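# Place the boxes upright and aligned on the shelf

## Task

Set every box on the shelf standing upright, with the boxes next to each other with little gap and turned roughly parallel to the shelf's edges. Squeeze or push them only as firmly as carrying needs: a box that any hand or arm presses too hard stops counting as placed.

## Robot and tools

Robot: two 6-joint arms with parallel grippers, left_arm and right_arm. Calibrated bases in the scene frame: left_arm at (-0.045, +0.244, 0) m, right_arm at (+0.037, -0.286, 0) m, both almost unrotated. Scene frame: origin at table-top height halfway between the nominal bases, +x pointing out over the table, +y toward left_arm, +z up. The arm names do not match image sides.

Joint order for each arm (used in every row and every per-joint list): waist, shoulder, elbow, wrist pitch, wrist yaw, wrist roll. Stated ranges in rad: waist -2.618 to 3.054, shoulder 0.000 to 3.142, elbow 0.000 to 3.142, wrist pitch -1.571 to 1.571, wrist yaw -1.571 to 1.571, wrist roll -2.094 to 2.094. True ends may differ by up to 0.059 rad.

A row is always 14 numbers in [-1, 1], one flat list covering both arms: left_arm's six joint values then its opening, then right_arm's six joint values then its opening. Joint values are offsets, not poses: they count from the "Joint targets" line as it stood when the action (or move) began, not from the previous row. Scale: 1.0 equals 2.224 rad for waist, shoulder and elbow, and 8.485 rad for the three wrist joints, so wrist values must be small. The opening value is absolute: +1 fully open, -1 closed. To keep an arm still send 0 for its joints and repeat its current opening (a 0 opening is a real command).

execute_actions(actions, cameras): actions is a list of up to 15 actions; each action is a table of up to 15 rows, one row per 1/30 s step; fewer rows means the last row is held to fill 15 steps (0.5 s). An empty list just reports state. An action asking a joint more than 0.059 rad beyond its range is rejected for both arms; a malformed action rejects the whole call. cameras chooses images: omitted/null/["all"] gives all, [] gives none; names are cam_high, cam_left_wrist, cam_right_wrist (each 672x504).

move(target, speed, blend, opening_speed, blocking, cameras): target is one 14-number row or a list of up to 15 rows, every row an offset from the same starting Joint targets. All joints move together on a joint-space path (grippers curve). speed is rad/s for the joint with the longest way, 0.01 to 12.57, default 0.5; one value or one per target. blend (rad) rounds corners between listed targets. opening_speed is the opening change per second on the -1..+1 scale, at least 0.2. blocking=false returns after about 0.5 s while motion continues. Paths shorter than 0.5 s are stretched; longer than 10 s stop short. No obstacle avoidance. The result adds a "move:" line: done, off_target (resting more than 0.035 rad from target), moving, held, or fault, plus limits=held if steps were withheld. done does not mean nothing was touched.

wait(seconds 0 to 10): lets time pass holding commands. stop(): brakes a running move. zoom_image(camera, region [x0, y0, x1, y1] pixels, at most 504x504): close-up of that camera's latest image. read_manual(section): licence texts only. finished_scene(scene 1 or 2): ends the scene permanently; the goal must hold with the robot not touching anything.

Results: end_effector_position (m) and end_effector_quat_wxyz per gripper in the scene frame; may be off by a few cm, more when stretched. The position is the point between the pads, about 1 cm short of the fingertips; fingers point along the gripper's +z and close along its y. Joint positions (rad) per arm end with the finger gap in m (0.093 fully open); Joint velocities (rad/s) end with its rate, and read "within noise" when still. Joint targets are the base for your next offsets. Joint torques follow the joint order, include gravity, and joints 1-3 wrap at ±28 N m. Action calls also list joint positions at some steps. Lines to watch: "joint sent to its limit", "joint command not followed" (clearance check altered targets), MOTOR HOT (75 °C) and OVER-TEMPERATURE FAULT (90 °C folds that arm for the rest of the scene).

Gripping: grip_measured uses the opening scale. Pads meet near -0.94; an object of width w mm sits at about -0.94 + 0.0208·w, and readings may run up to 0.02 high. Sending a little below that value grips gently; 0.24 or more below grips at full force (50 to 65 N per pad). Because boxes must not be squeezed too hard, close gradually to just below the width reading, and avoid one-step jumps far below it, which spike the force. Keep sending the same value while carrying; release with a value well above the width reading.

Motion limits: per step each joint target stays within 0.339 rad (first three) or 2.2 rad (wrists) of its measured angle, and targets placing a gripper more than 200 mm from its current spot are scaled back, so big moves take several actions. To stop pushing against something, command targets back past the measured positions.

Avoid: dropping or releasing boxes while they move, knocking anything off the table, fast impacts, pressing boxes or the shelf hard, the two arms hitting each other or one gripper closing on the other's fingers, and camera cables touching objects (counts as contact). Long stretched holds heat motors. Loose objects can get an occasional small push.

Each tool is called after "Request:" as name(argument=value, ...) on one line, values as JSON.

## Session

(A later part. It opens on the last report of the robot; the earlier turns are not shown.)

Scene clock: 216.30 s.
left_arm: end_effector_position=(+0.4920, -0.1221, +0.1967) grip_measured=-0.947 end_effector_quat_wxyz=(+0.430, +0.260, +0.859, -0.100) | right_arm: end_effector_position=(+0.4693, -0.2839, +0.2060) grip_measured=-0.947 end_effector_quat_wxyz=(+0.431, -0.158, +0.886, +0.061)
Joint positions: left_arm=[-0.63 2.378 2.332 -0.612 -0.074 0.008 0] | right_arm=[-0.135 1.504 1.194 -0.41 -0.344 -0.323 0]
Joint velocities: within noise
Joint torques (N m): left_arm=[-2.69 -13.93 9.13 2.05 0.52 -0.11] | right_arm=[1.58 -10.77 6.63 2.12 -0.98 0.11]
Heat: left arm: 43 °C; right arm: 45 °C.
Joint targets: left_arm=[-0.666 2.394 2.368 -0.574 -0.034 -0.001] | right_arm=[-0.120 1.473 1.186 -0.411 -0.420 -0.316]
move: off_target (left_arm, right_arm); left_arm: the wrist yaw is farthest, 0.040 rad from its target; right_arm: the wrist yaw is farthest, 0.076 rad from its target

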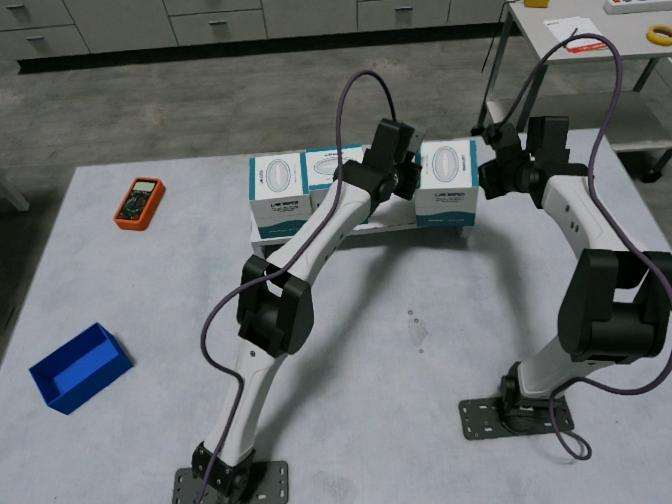

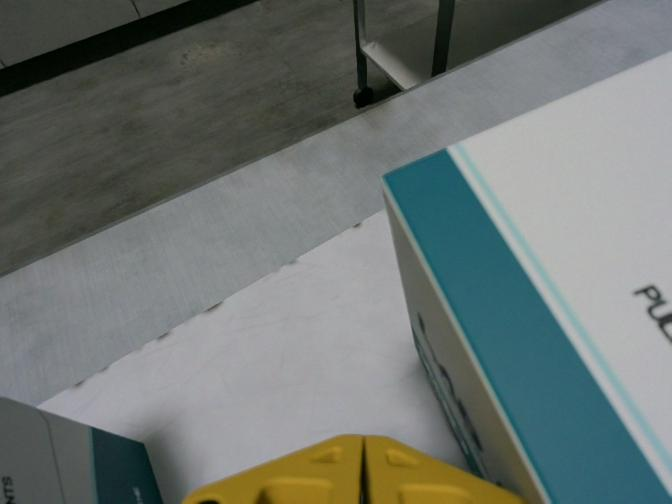

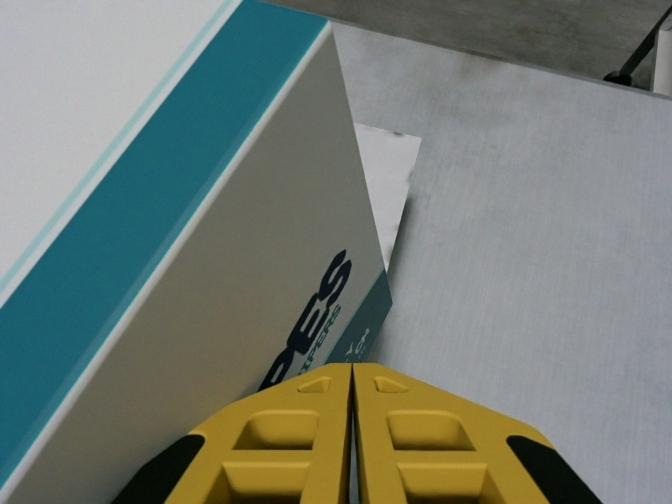

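Request:
move(target=[-0.02113,-0.03822,-0.04631,0.00236,-0.0194,-0.01544,-0.95,-0.02221,0.0625,0.04901,-0.00401,-0.01789,-0.01821,-0.95], speed=0.08)

Request:
zoom_image(camera="cam_high", region=[370, 120, 490, 250])

Scene clock: 220.60 s.
left_arm: end_effector_position=(+0.4812, -0.1208, +0.1719) grip_measured=-0.947 end_effector_quat_wxyz=(+0.418, +0.198, +0.884, -0.059) | right_arm: end_effector_position=(+0.4848, -0.2843, +0.2025) grip_measured=-0.947 end_effector_quat_wxyz=(+0.436, -0.223, +0.867, +0.094)
Joint positions: left_arm=[-0.68 2.376 2.266 -0.612 -0.233 -0.12 0] | right_arm=[-0.184 1.601 1.27 -0.425 -0.497 -0.462 0]
Joint velocities: within noise
Joint torques (N m): left_arm=[-2.56 -21.86 5.9 2.15 0.4 -0.13] | right_arm=[1.57 -7.71 9.31 1.8 -1.06 -0.02]
Heat: left arm: 45 °C; right arm: 45 °C.
Joint targets: left_arm=[-0.713 2.309 2.265 -0.554 -0.198 -0.132] | right_arm=[-0.169 1.612 1.295 -0.445 -0.572 -0.471]
move: off_target (left_arm, right_arm); left_arm: the shoulder is farthest, 0.067 rad from its target; right_arm: the wrist yaw is farthest, 0.074 rad from its target

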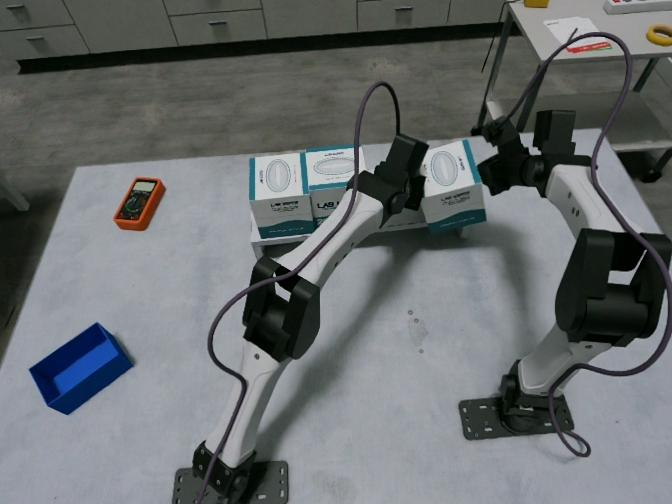

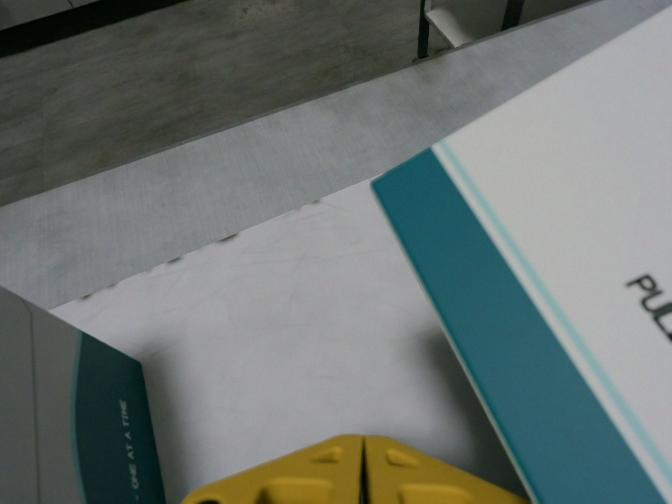

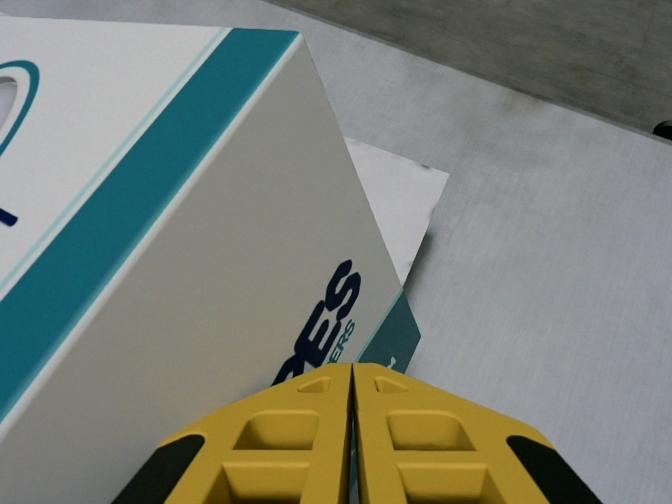

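Scaled by 3.877 from the camera's 672x504 image, which has a finer 960x720 frame.

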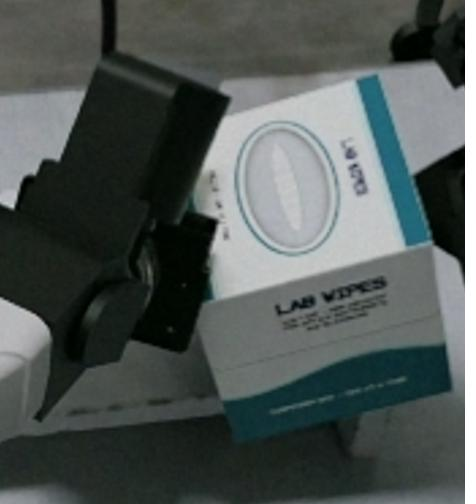

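Request:
move(target=[0,0,0,0,0,0,-0.95,0,0,-0.0562,0.01532,0,0,-0.95], speed=0.07)

Request:
zoom_image(camera="cam_high", region=[370, 120, 490, 250])

Scene clock: 223.37 s.
left_arm: end_effector_position=(+0.4809, -0.1205, +0.1769) grip_measured=-0.947 end_effector_quat_wxyz=(+0.422, +0.196, +0.883, -0.060) | right_arm: end_effector_position=(+0.4827, -0.2840, +0.1812) grip_measured=-0.947 end_effector_quat_wxyz=(+0.439, -0.224, +0.865, +0.093)
Joint positions: left_arm=[-0.68 2.368 2.266 -0.611 -0.235 -0.123 0] | right_arm=[-0.185 1.601 1.181 -0.329 -0.5 -0.463 0]
Joint velocities: within noise
Joint torques (N m): left_arm=[-2.48 -21.01 6 2.15 0.37 -0.07] | right_arm=[1.59 -7.72 6.26 2.2 -1.01 -0.02]
Heat: left arm: 46 °C; right arm: 44 °C.
Joint targets: left_arm=[-0.713 2.309 2.265 -0.554 -0.198 -0.132] | right_arm=[-0.169 1.612 1.170 -0.315 -0.572 -0.471]
move: off_target (left_arm, right_arm); left_arm: the shoulder is farthest, 0.059 rad from its target; right_arm: the wrist yaw is farthest, 0.072 rad from its target

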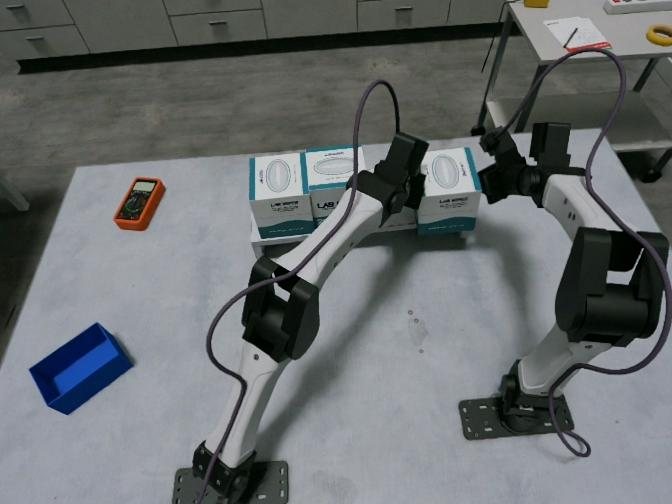

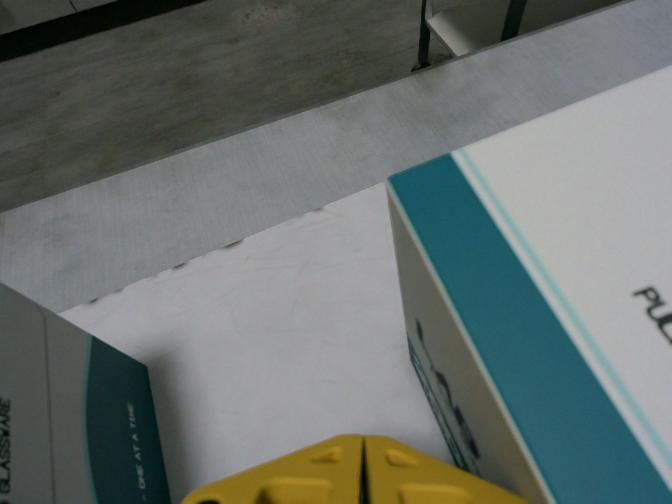

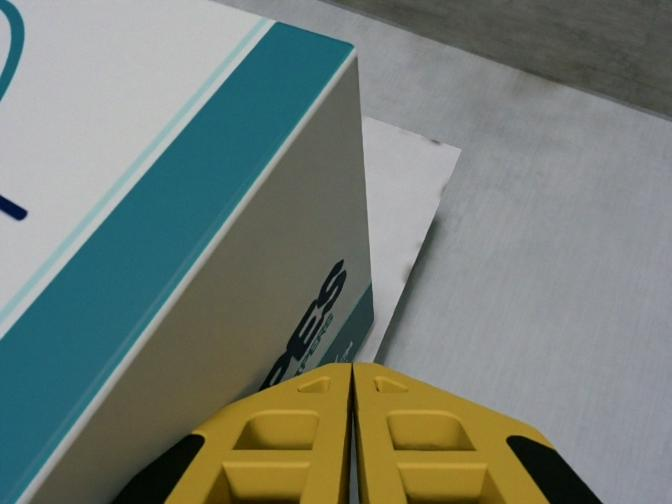

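Scaled by 3.877 from the camera's 672x504 image, which has a finer 960x720 frame.

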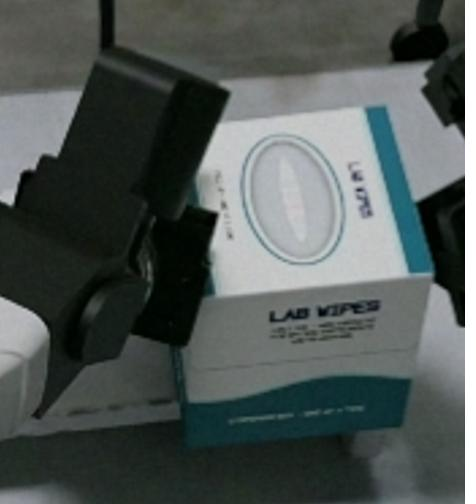

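Request:
move(target=[0,0,0,0,0,0,-0.95,0,0,-0.0162,0.0043,0,0,-0.95], speed=0.05)

Request:
zoom_image(camera="cam_high", region=[370, 120, 490, 250])

Scene clock: 224.67 s.
left_arm: end_effector_position=(+0.4816, -0.1209, +0.1778) grip_measured=-0.947 end_effector_quat_wxyz=(+0.424, +0.195, +0.882, -0.061) | right_arm: end_effector_position=(+0.4799, -0.2835, +0.1710) grip_measured=-0.947 end_effector_quat_wxyz=(+0.436, -0.223, +0.867, +0.095)
Joint positions: left_arm=[-0.68 2.368 2.266 -0.606 -0.235 -0.123 0] | right_arm=[-0.185 1.601 1.144 -0.299 -0.5 -0.463 0]
Joint velocities: within noise
Joint torques (N m): left_arm=[-2.32 -21.01 5.96 2.12 0.38 -0.09] | right_arm=[1.73 -7.58 6.24 2.24 -1.01 -0.04]
Heat: left arm: 47 °C; right arm: 44 °C.
Joint targets: left_arm=[-0.713 2.309 2.265 -0.554 -0.198 -0.132] | right_arm=[-0.169 1.612 1.134 -0.278 -0.572 -0.471]
move: off_target (left_arm, right_arm); left_arm: the shoulder is farthest, 0.059 rad from its target; right_arm: the wrist yaw is farthest, 0.072 rad from its target

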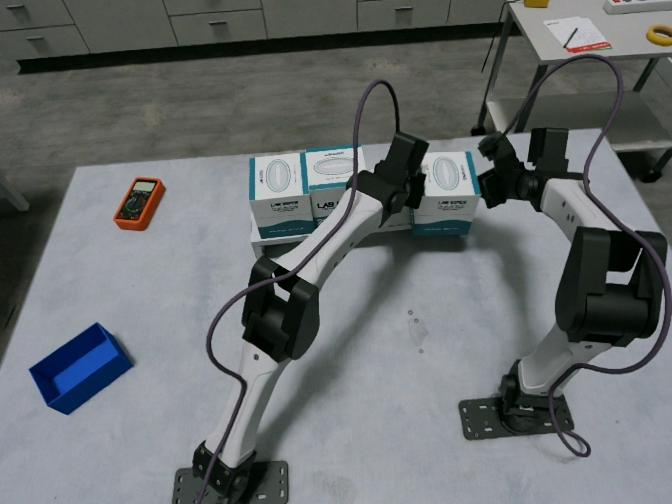

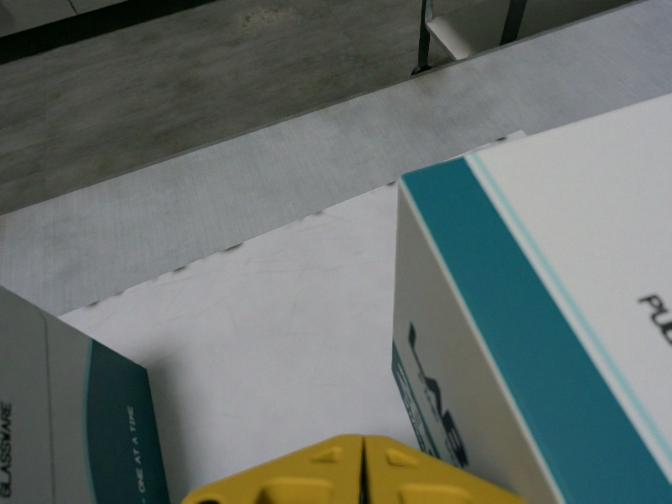

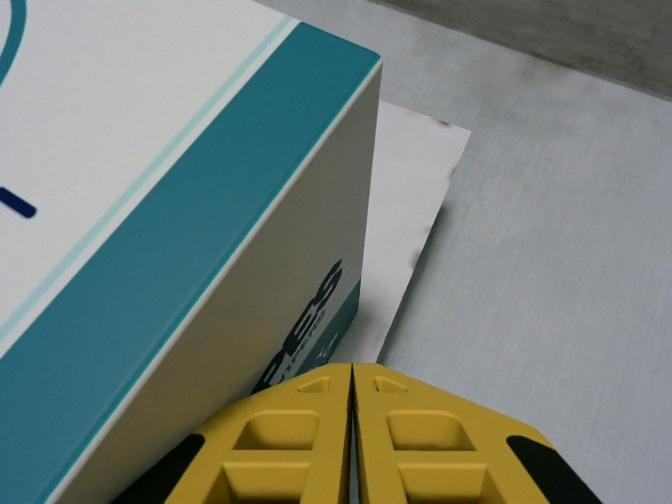

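Scaled by 3.877 from the camera's 672x504 image, which has a finer 960x720 frame.

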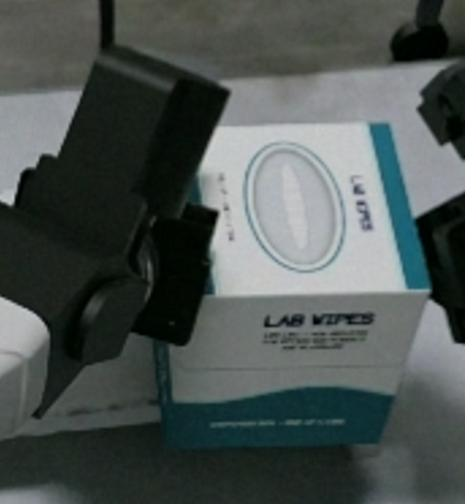

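Request:
move(target=[0,0,-0.018,0.0055,0,0,-0.95,0,0,0,0,0,0,-0.95], speed=0.05)

Request:
zoom_image(camera="cam_high", region=[370, 120, 490, 250])

Scene clock: 226.17 s.
left_arm: end_effector_position=(+0.4843, -0.1217, +0.1776) grip_measured=-0.947 end_effector_quat_wxyz=(+0.435, +0.190, +0.878, -0.063) | right_arm: end_effector_position=(+0.4799, -0.2835, +0.1710) grip_measured=-0.947 end_effector_quat_wxyz=(+0.436, -0.223, +0.867, +0.095)
Joint positions: left_arm=[-0.68 2.36 2.232 -0.557 -0.242 -0.124 0] | right_arm=[-0.185 1.601 1.144 -0.299 -0.5 -0.463 0]
Joint velocities: within noise
Joint torques (N m): left_arm=[-2.51 -20.23 5.45 2.11 0.51 -0.07] | right_arm=[1.74 -7.66 6.23 2.24 -1.03 -0.02]
Heat: left arm: 48 °C; right arm: 44 °C.
Joint targets: left_arm=[-0.713 2.309 2.225 -0.507 -0.198 -0.132] | right_arm=[-0.169 1.612 1.134 -0.278 -0.572 -0.471]
move: off_target (left_arm, right_arm); left_arm: the shoulder is farthest, 0.051 rad from its target; right_arm: the wrist yaw is farthest, 0.072 rad from its target

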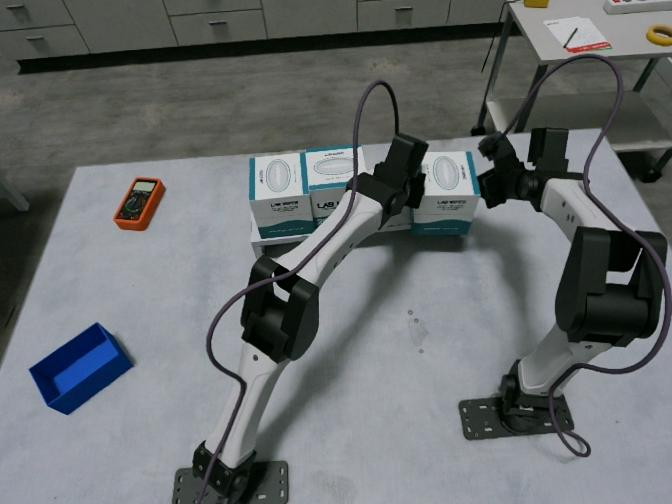

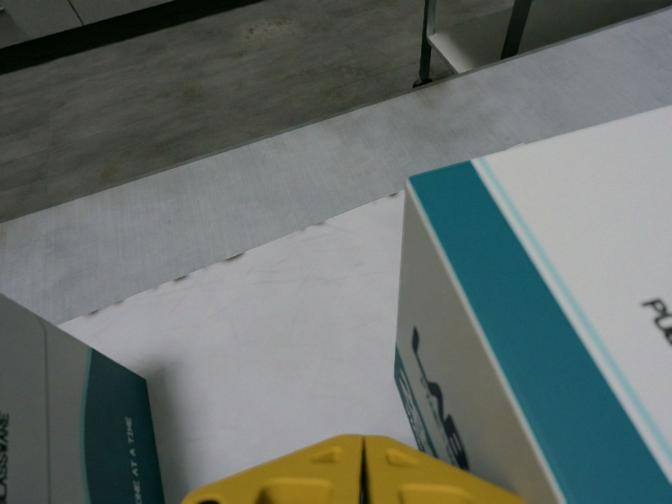

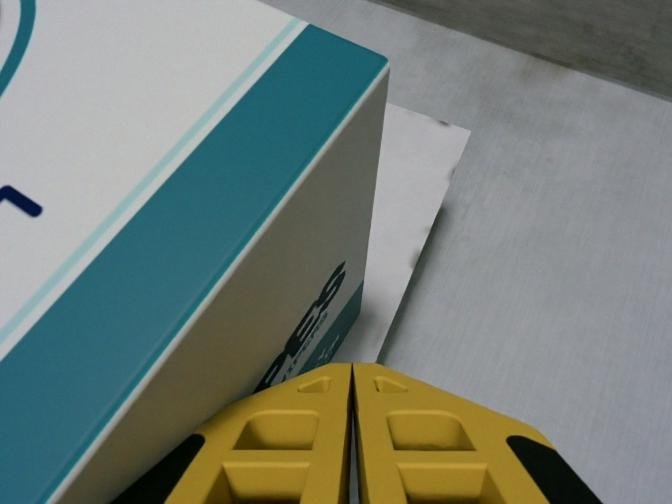

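Scaled by 3.877 from the camera's 672x504 image, which has a finer 960x720 frame.

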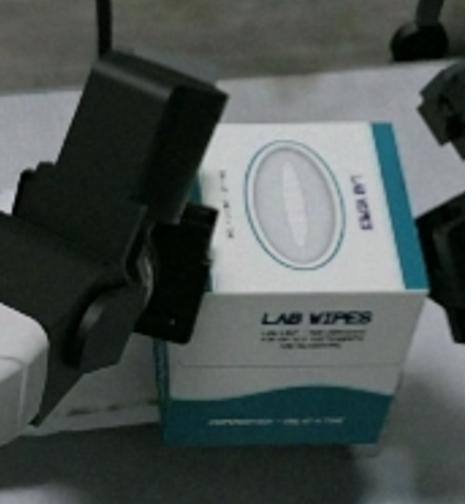

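Request:
move(target=[0,0.018,0,0,0,0,-0.95,0,0,0,0,0,0,-0.95], speed=0.05)

Request:
zoom_image(camera="cam_high", region=[370, 120, 490, 250])

Scene clock: 227.37 s.
left_arm: end_effector_position=(+0.4844, -0.1217, +0.1775) grip_measured=-0.947 end_effector_quat_wxyz=(+0.435, +0.190, +0.878, -0.063) | right_arm: end_effector_position=(+0.4799, -0.2835, +0.1710) grip_measured=-0.947 end_effector_quat_wxyz=(+0.436, -0.223, +0.867, +0.095)
Joint positions: left_arm=[-0.68 2.36 2.232 -0.556 -0.242 -0.124 0] | right_arm=[-0.185 1.601 1.144 -0.299 -0.5 -0.463 0]
Joint velocities: within noise
Joint torques (N m): left_arm=[-2.47 -16.51 5.52 2.1 0.46 -0.08] | right_arm=[1.65 -7.61 6.27 2.26 -1.01 -0.04]
Heat: left arm: 49 °C; right arm: 45 °C.
Joint targets: left_arm=[-0.713 2.349 2.225 -0.507 -0.198 -0.132] | right_arm=[-0.169 1.612 1.134 -0.278 -0.572 -0.471]
move: off_target (left_arm, right_arm); left_arm: the wrist pitch is farthest, 0.049 rad from its target; right_arm: the wrist yaw is farthest, 0.072 rad from its target

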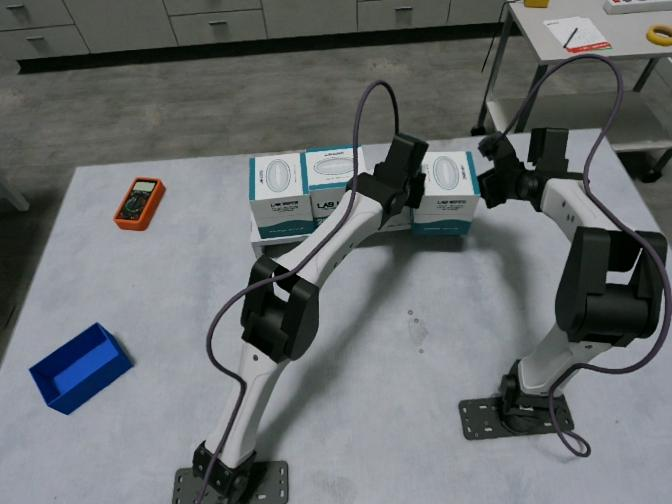

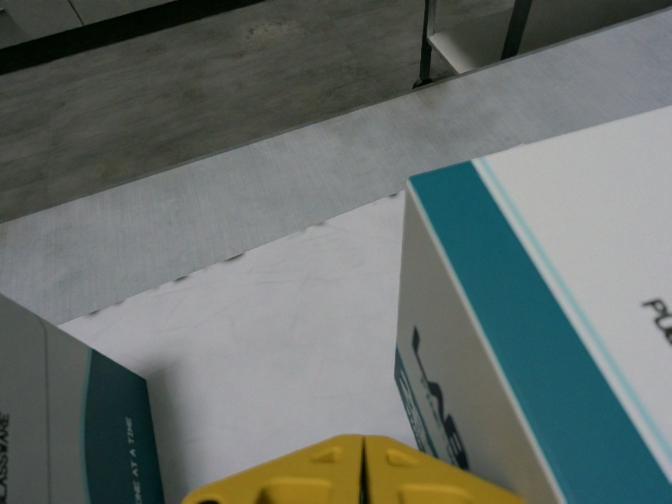

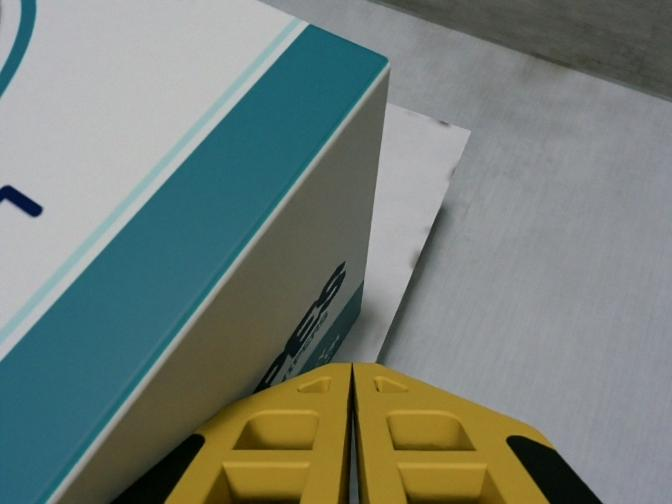

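Scaled by 3.877 from the camera's 672x504 image, which has a finer 960x720 frame.

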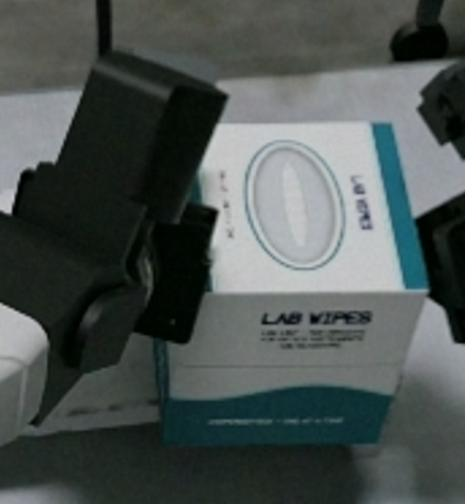

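Request:
move(target=[0,0.009,-0.0145,0.0038,0,0,-0.95,0,0,0,0,0,0,-0.95], speed=0.05)

Request:
zoom_image(camera="cam_high", region=[370, 120, 490, 250])

Scene clock: 231.60 s.
left_arm: end_effector_position=(+0.4885, -0.1235, +0.1760) grip_measured=-0.947 end_effector_quat_wxyz=(+0.447, +0.184, +0.873, -0.066) | right_arm: end_effector_position=(+0.4799, -0.2844, +0.1710) grip_measured=-0.947 end_effector_quat_wxyz=(+0.436, -0.223, +0.867, +0.094)
Joint positions: left_arm=[-0.68 2.36 2.206 -0.503 -0.25 -0.128 0] | right_arm=[-0.187 1.601 1.144 -0.299 -0.5 -0.463 0]
Joint velocities: within noise
Joint torques (N m): left_arm=[-2.4 -14.49 4.97 1.97 0.51 -0.05] | right_arm=[1.92 -7.64 6.26 2.24 -1 -0.03]
Heat: left arm: 50 °C; right arm: 45 °C.
Joint targets: left_arm=[-0.713 2.369 2.193 -0.474 -0.198 -0.132] | right_arm=[-0.169 1.612 1.134 -0.278 -0.572 -0.471]
move: off_target (left_arm, right_arm); left_arm: the wrist yaw is farthest, 0.052 rad from its target; right_arm: the wrist yaw is farthest, 0.072 rad from its target

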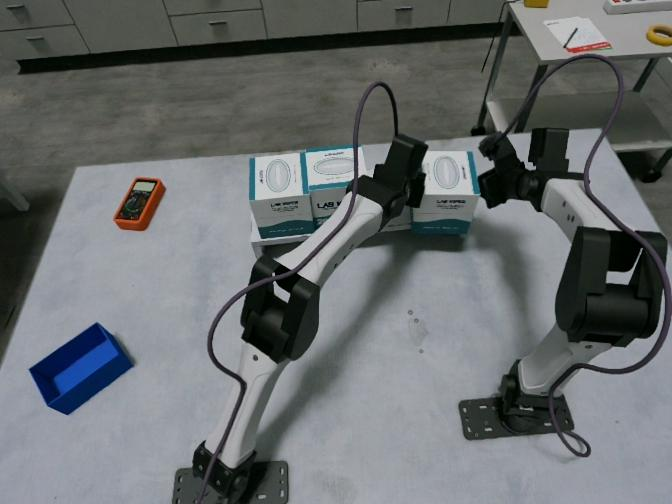

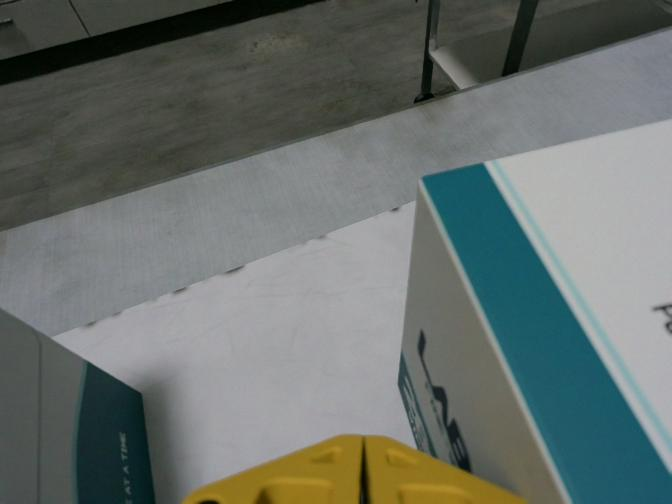

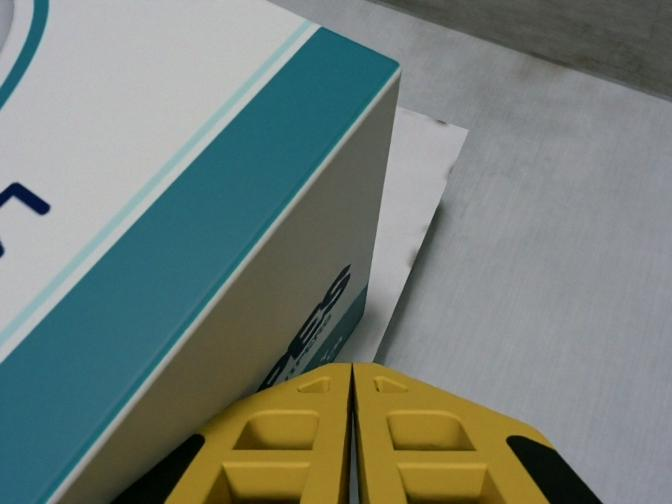

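Scaled by 3.877 from the camera's 672x504 image, which has a finer 960x720 frame.

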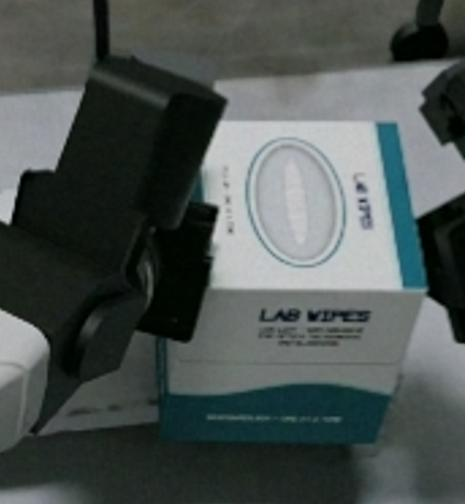

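Request:
move(target=[0,0,-0.009,0,0,0,-0.95,0,0,0,0,0,0,-0.95], speed=0.05)

Request:
zoom_image(camera="cam_high", region=[370, 120, 490, 250])

Scene clock: 232.93 s.
left_arm: end_effector_position=(+0.4897, -0.1241, +0.1741) grip_measured=-0.947 end_effector_quat_wxyz=(+0.450, +0.181, +0.872, -0.068) | right_arm: end_effector_position=(+0.4799, -0.2849, +0.1711) grip_measured=-0.947 end_effector_quat_wxyz=(+0.436, -0.222, +0.867, +0.094)
Joint positions: left_arm=[-0.68 2.36 2.192 -0.482 -0.251 -0.132 0] | right_arm=[-0.188 1.601 1.144 -0.299 -0.5 -0.463 0]
Joint velocities: within noise
Joint torques (N m): left_arm=[-2.52 -14.58 4.51 1.73 0.53 0] | right_arm=[1.96 -7.62 6.32 2.26 -1.01 -0.03]
Heat: left arm: 50 °C; right arm: 45 °C.
Joint targets: left_arm=[-0.713 2.369 2.173 -0.475 -0.199 -0.132] | right_arm=[-0.169 1.612 1.134 -0.278 -0.572 -0.471]
move: off_target (left_arm, right_arm); left_arm: the wrist yaw is farthest, 0.053 rad from its target; right_arm: the wrist yaw is farthest, 0.072 rad from its target

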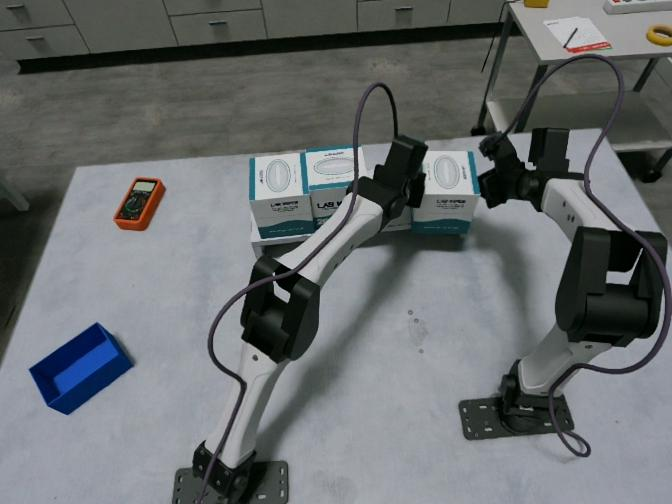

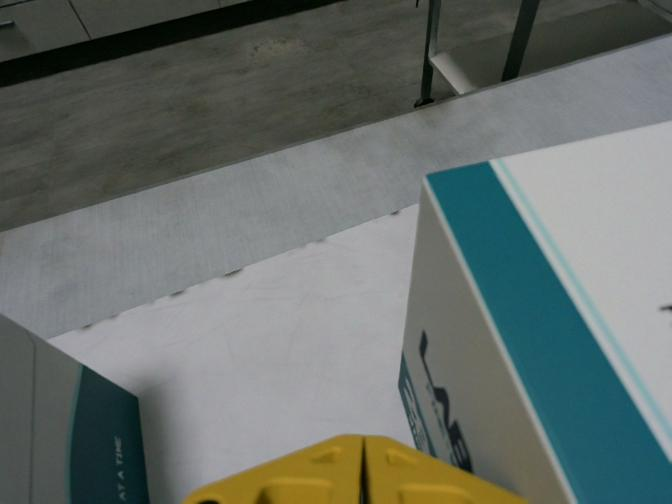

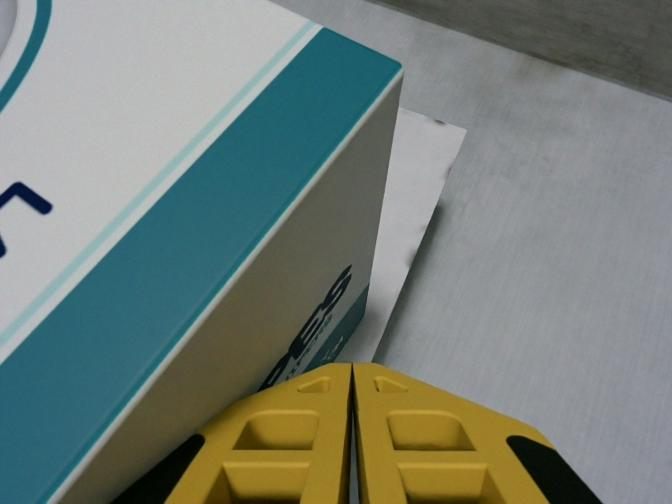

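Scaled by 3.877 from the camera's 672x504 image, which has a finer 960x720 frame.

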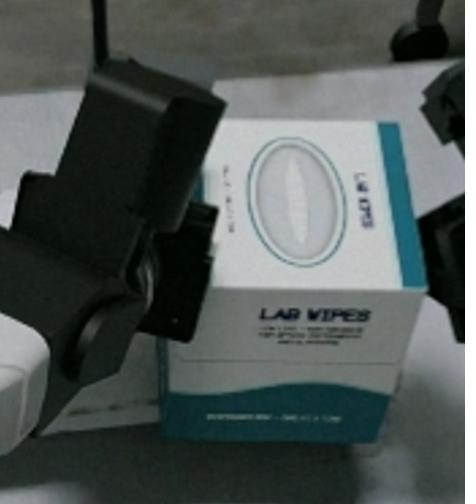

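Request:
execute_actions(actions=[])

Scene clock: 234.00 s.
left_arm: end_effector_position=(+0.4898, -0.1242, +0.1741) grip_measured=-0.947 end_effector_quat_wxyz=(+0.450, +0.181, +0.872, -0.068) | right_arm: end_effector_position=(+0.4799, -0.2849, +0.1711) grip_measured=-0.947 end_effector_quat_wxyz=(+0.436, -0.222, +0.867, +0.094)
Joint positions: left_arm=[-0.68 2.36 2.192 -0.482 -0.251 -0.132 0] | right_arm=[-0.188 1.601 1.144 -0.299 -0.5 -0.463 0]
Joint velocities: within noise
Joint torques (N m): left_arm=[-2.44 -14.54 4.64 1.73 0.55 0] | right_arm=[1.99 -7.62 6.26 2.24 -1.02 -0.04]
Heat: left arm: 50 °C; right arm: 45 °C.
Joint targets: left_arm=[-0.713 2.369 2.173 -0.474 -0.199 -0.132] | right_arm=[-0.169 1.612 1.134 -0.278 -0.572 -0.471]
Tool commands: left_gripper/opening=-0.95 right_gripper/opening=-0.95

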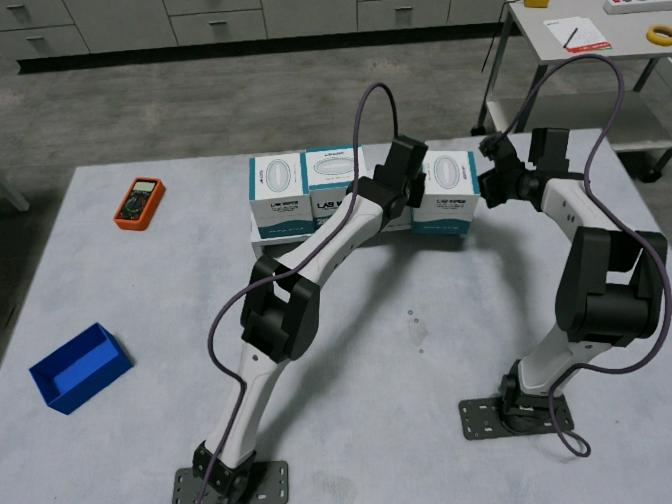

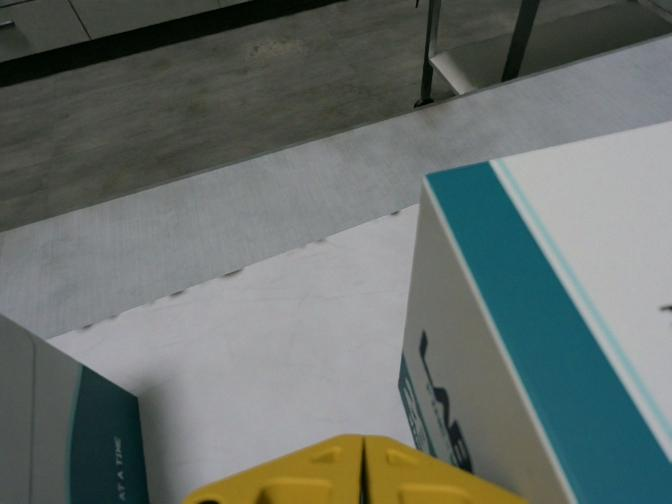

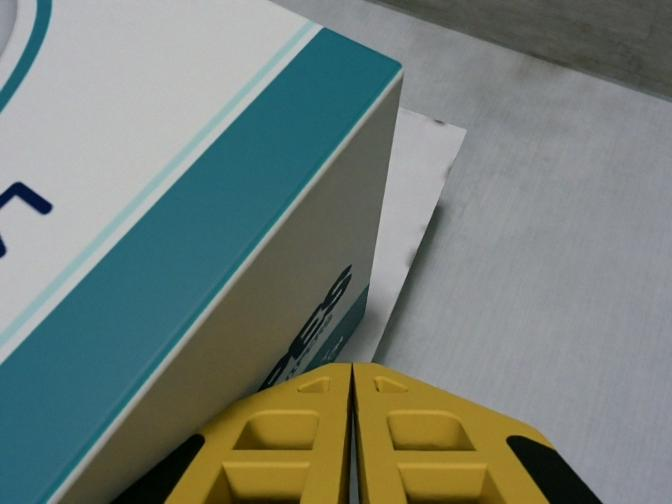

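Request:
zoom_image(camera="cam_high", region=[220, 120, 520, 270])

Scaled by 1.680 from the camera's 672x504 image, which has a finer 960x720 frame.

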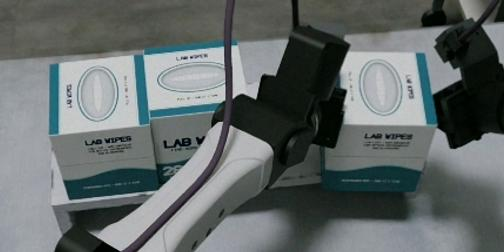

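Request:
move(target=[0,0,-0.007,0,0,0,-0.95,0,0,0,0,0,0,-0.95], speed=0.05, cameras=["cam_high"])

Request:
zoom_image(camera="cam_high", region=[220, 120, 520, 270])

Scene clock: 235.03 s.
left_arm: end_effector_position=(+0.4906, -0.1249, +0.1728) grip_measured=-0.947 end_effector_quat_wxyz=(+0.452, +0.179, +0.871, -0.070) | right_arm: end_effector_position=(+0.4800, -0.2854, +0.1712) grip_measured=-0.947 end_effector_quat_wxyz=(+0.437, -0.222, +0.867, +0.094)
Joint positions: left_arm=[-0.68 2.36 2.182 -0.465 -0.251 -0.136 0] | right_arm=[-0.19 1.601 1.144 -0.298 -0.5 -0.463 0]
Joint velocities: within noise
Joint torques (N m): left_arm=[-2.56 -14.56 4.05 1.63 0.53 0.04] | right_arm=[2.07 -7.65 6.3 2.22 -1 -0.01]
Heat: left arm: 50 °C; right arm: 45 °C.
Joint targets: left_arm=[-0.713 2.369 2.157 -0.475 -0.199 -0.132] | right_arm=[-0.169 1.612 1.134 -0.278 -0.572 -0.471]
move: off_target (left_arm, right_arm); left_arm: the wrist yaw is farthest, 0.052 rad from its target; right_arm: the wrist yaw is farthest, 0.072 rad from its target
Images, in order (width x height): cam_high 672x504.

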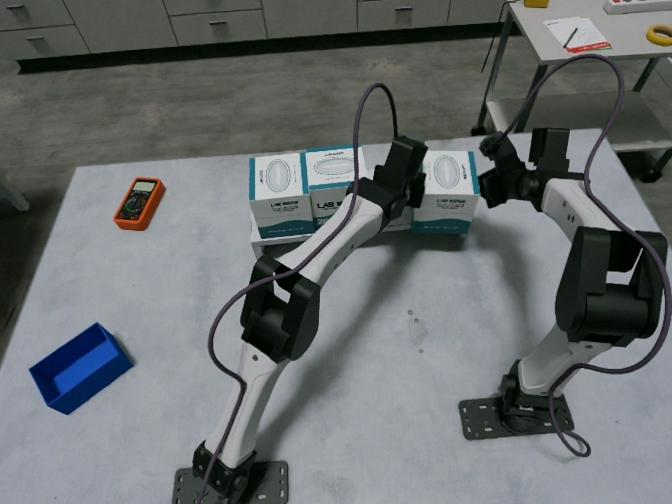

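Scaled by 1.680 from the camera's 672x504 image, which has a finer 960x720 frame.

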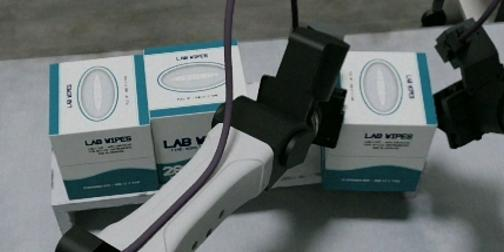

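Request:
move(target=[0.0238,0,0,0,-0.0059,0,-0.95,-0.018,0,0,0,0.0071,0,-0.95], speed=0.05)

Request:
zoom_image(camera="cam_high", region=[220, 120, 520, 270])

Scene clock: 236.67 s.
left_arm: end_effector_position=(+0.4928, -0.1169, +0.1646) grip_measured=-0.947 end_effector_quat_wxyz=(+0.444, +0.176, +0.876, -0.064) | right_arm: end_effector_position=(+0.4805, -0.2911, +0.1717) grip_measured=-0.947 end_effector_quat_wxyz=(+0.438, -0.216, +0.868, +0.090)
Joint positions: left_arm=[-0.668 2.36 2.165 -0.469 -0.249 -0.136 0] | right_arm=[-0.202 1.601 1.144 -0.295 -0.5 -0.463 0]
Joint velocities: within noise
Joint torques (N m): left_arm=[0.7 -14.61 5.46 1.61 -0.04 0.06] | right_arm=[-0.66 -7.68 6.27 2.24 -0.32 -0.02]
Heat: left arm: 50 °C; right arm: 45 °C.
Joint targets: left_arm=[-0.660 2.369 2.157 -0.475 -0.248 -0.132] | right_arm=[-0.209 1.612 1.134 -0.278 -0.511 -0.471]
move: done

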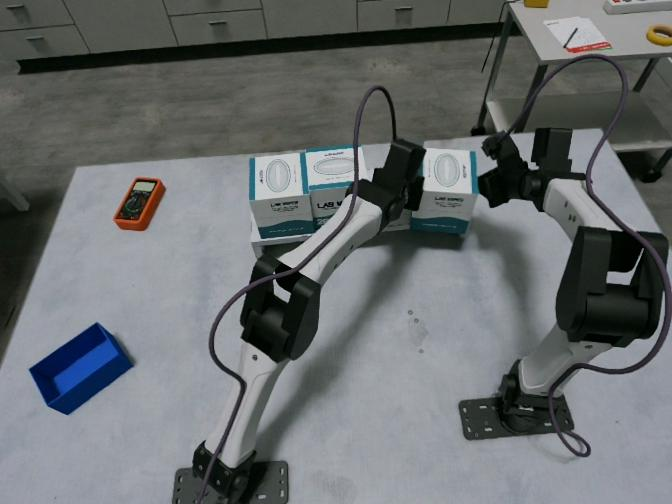

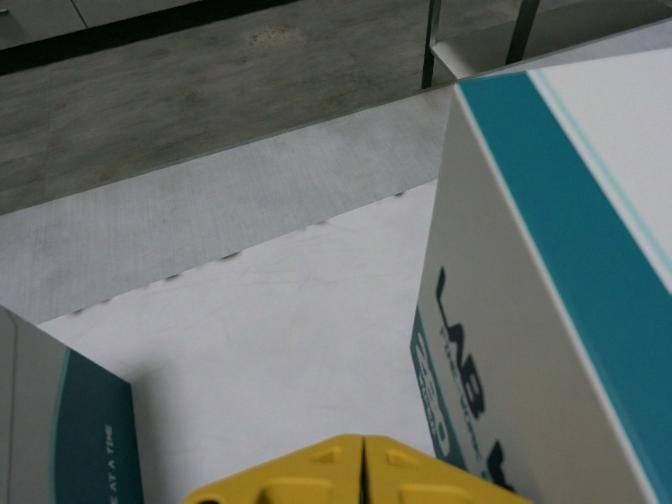

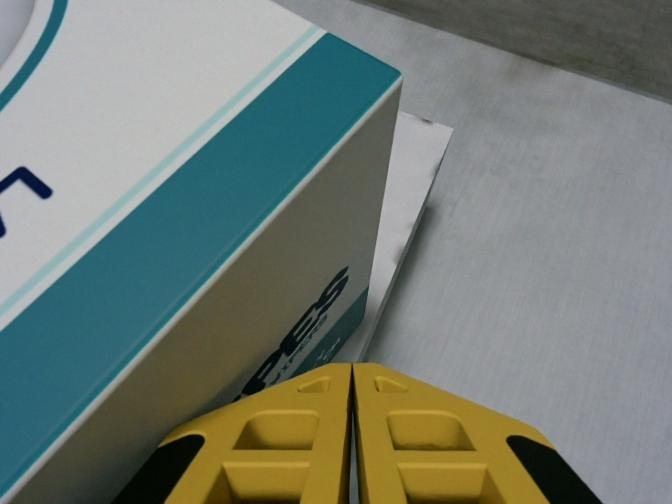

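Scaled by 1.680 from the camera's 672x504 image, which has a finer 960x720 frame.

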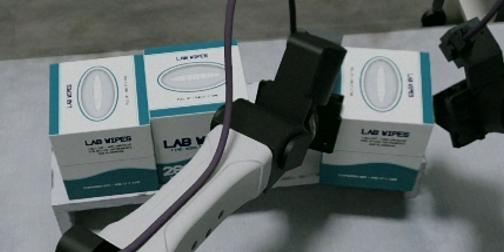

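Request:
move(target=[[0.0085,0,0,0,0,0,-0.95,-0.02,0,0,0,0,0,-0.95],[0.0085,0,0.137,-0.0318,0,0,-0.95,-0.02,0,0,0,0,0,-0.95]], speed=[0.08,0.25])

Scene clock: 239.40 s.
left_arm: end_effector_position=(+0.4899, -0.0983, +0.2308) grip_measured=-0.947 end_effector_quat_wxyz=(+0.443, +0.168, +0.879, -0.060) | right_arm: end_effector_position=(+0.4798, -0.3115, +0.1718) grip_measured=-0.947 end_effector_quat_wxyz=(+0.441, -0.196, +0.872, +0.080)
Joint positions: left_arm=[-0.647 2.36 2.435 -0.742 -0.247 -0.136 0] | right_arm=[-0.248 1.601 1.144 -0.295 -0.5 -0.463 0]
Joint velocities: within noise
Joint torques (N m): left_arm=[0.7 -14.16 8.08 1.64 -0.08 0.05] | right_arm=[-0.44 -7.71 6.35 2.2 -0.32 -0.01]
Heat: left arm: 50 °C; right arm: 45 °C.
Joint targets: left_arm=[-0.641 2.369 2.462 -0.744 -0.248 -0.132] | right_arm=[-0.253 1.612 1.134 -0.278 -0.512 -0.471]
move: done

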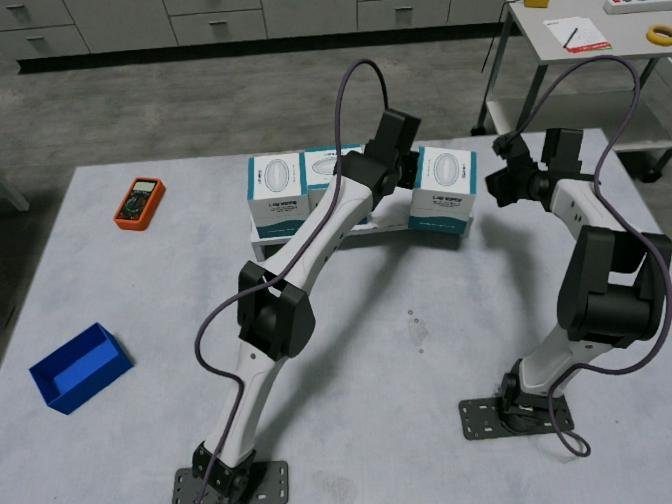

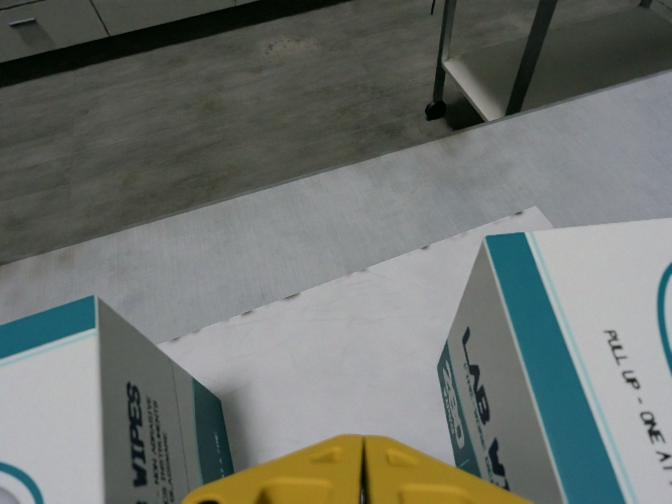

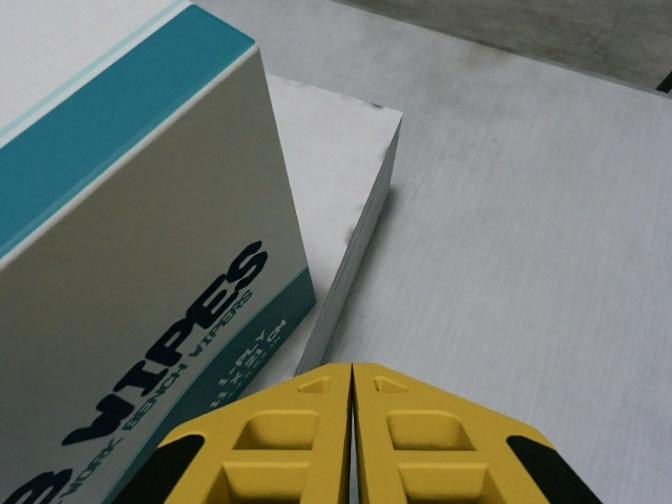

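Request:
zoom_image(camera="cam_high", region=[340, 130, 500, 260])

Scaled by 3.150 from the camera's 672x504 image, which has a finer 960x720 frame.

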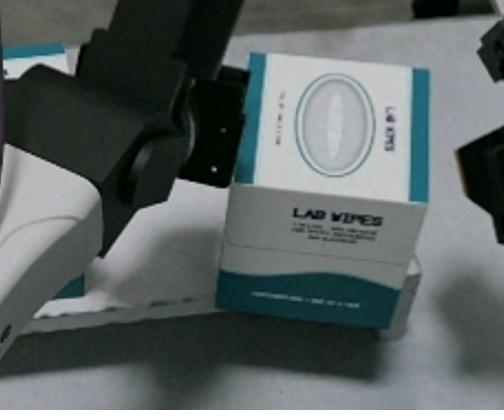

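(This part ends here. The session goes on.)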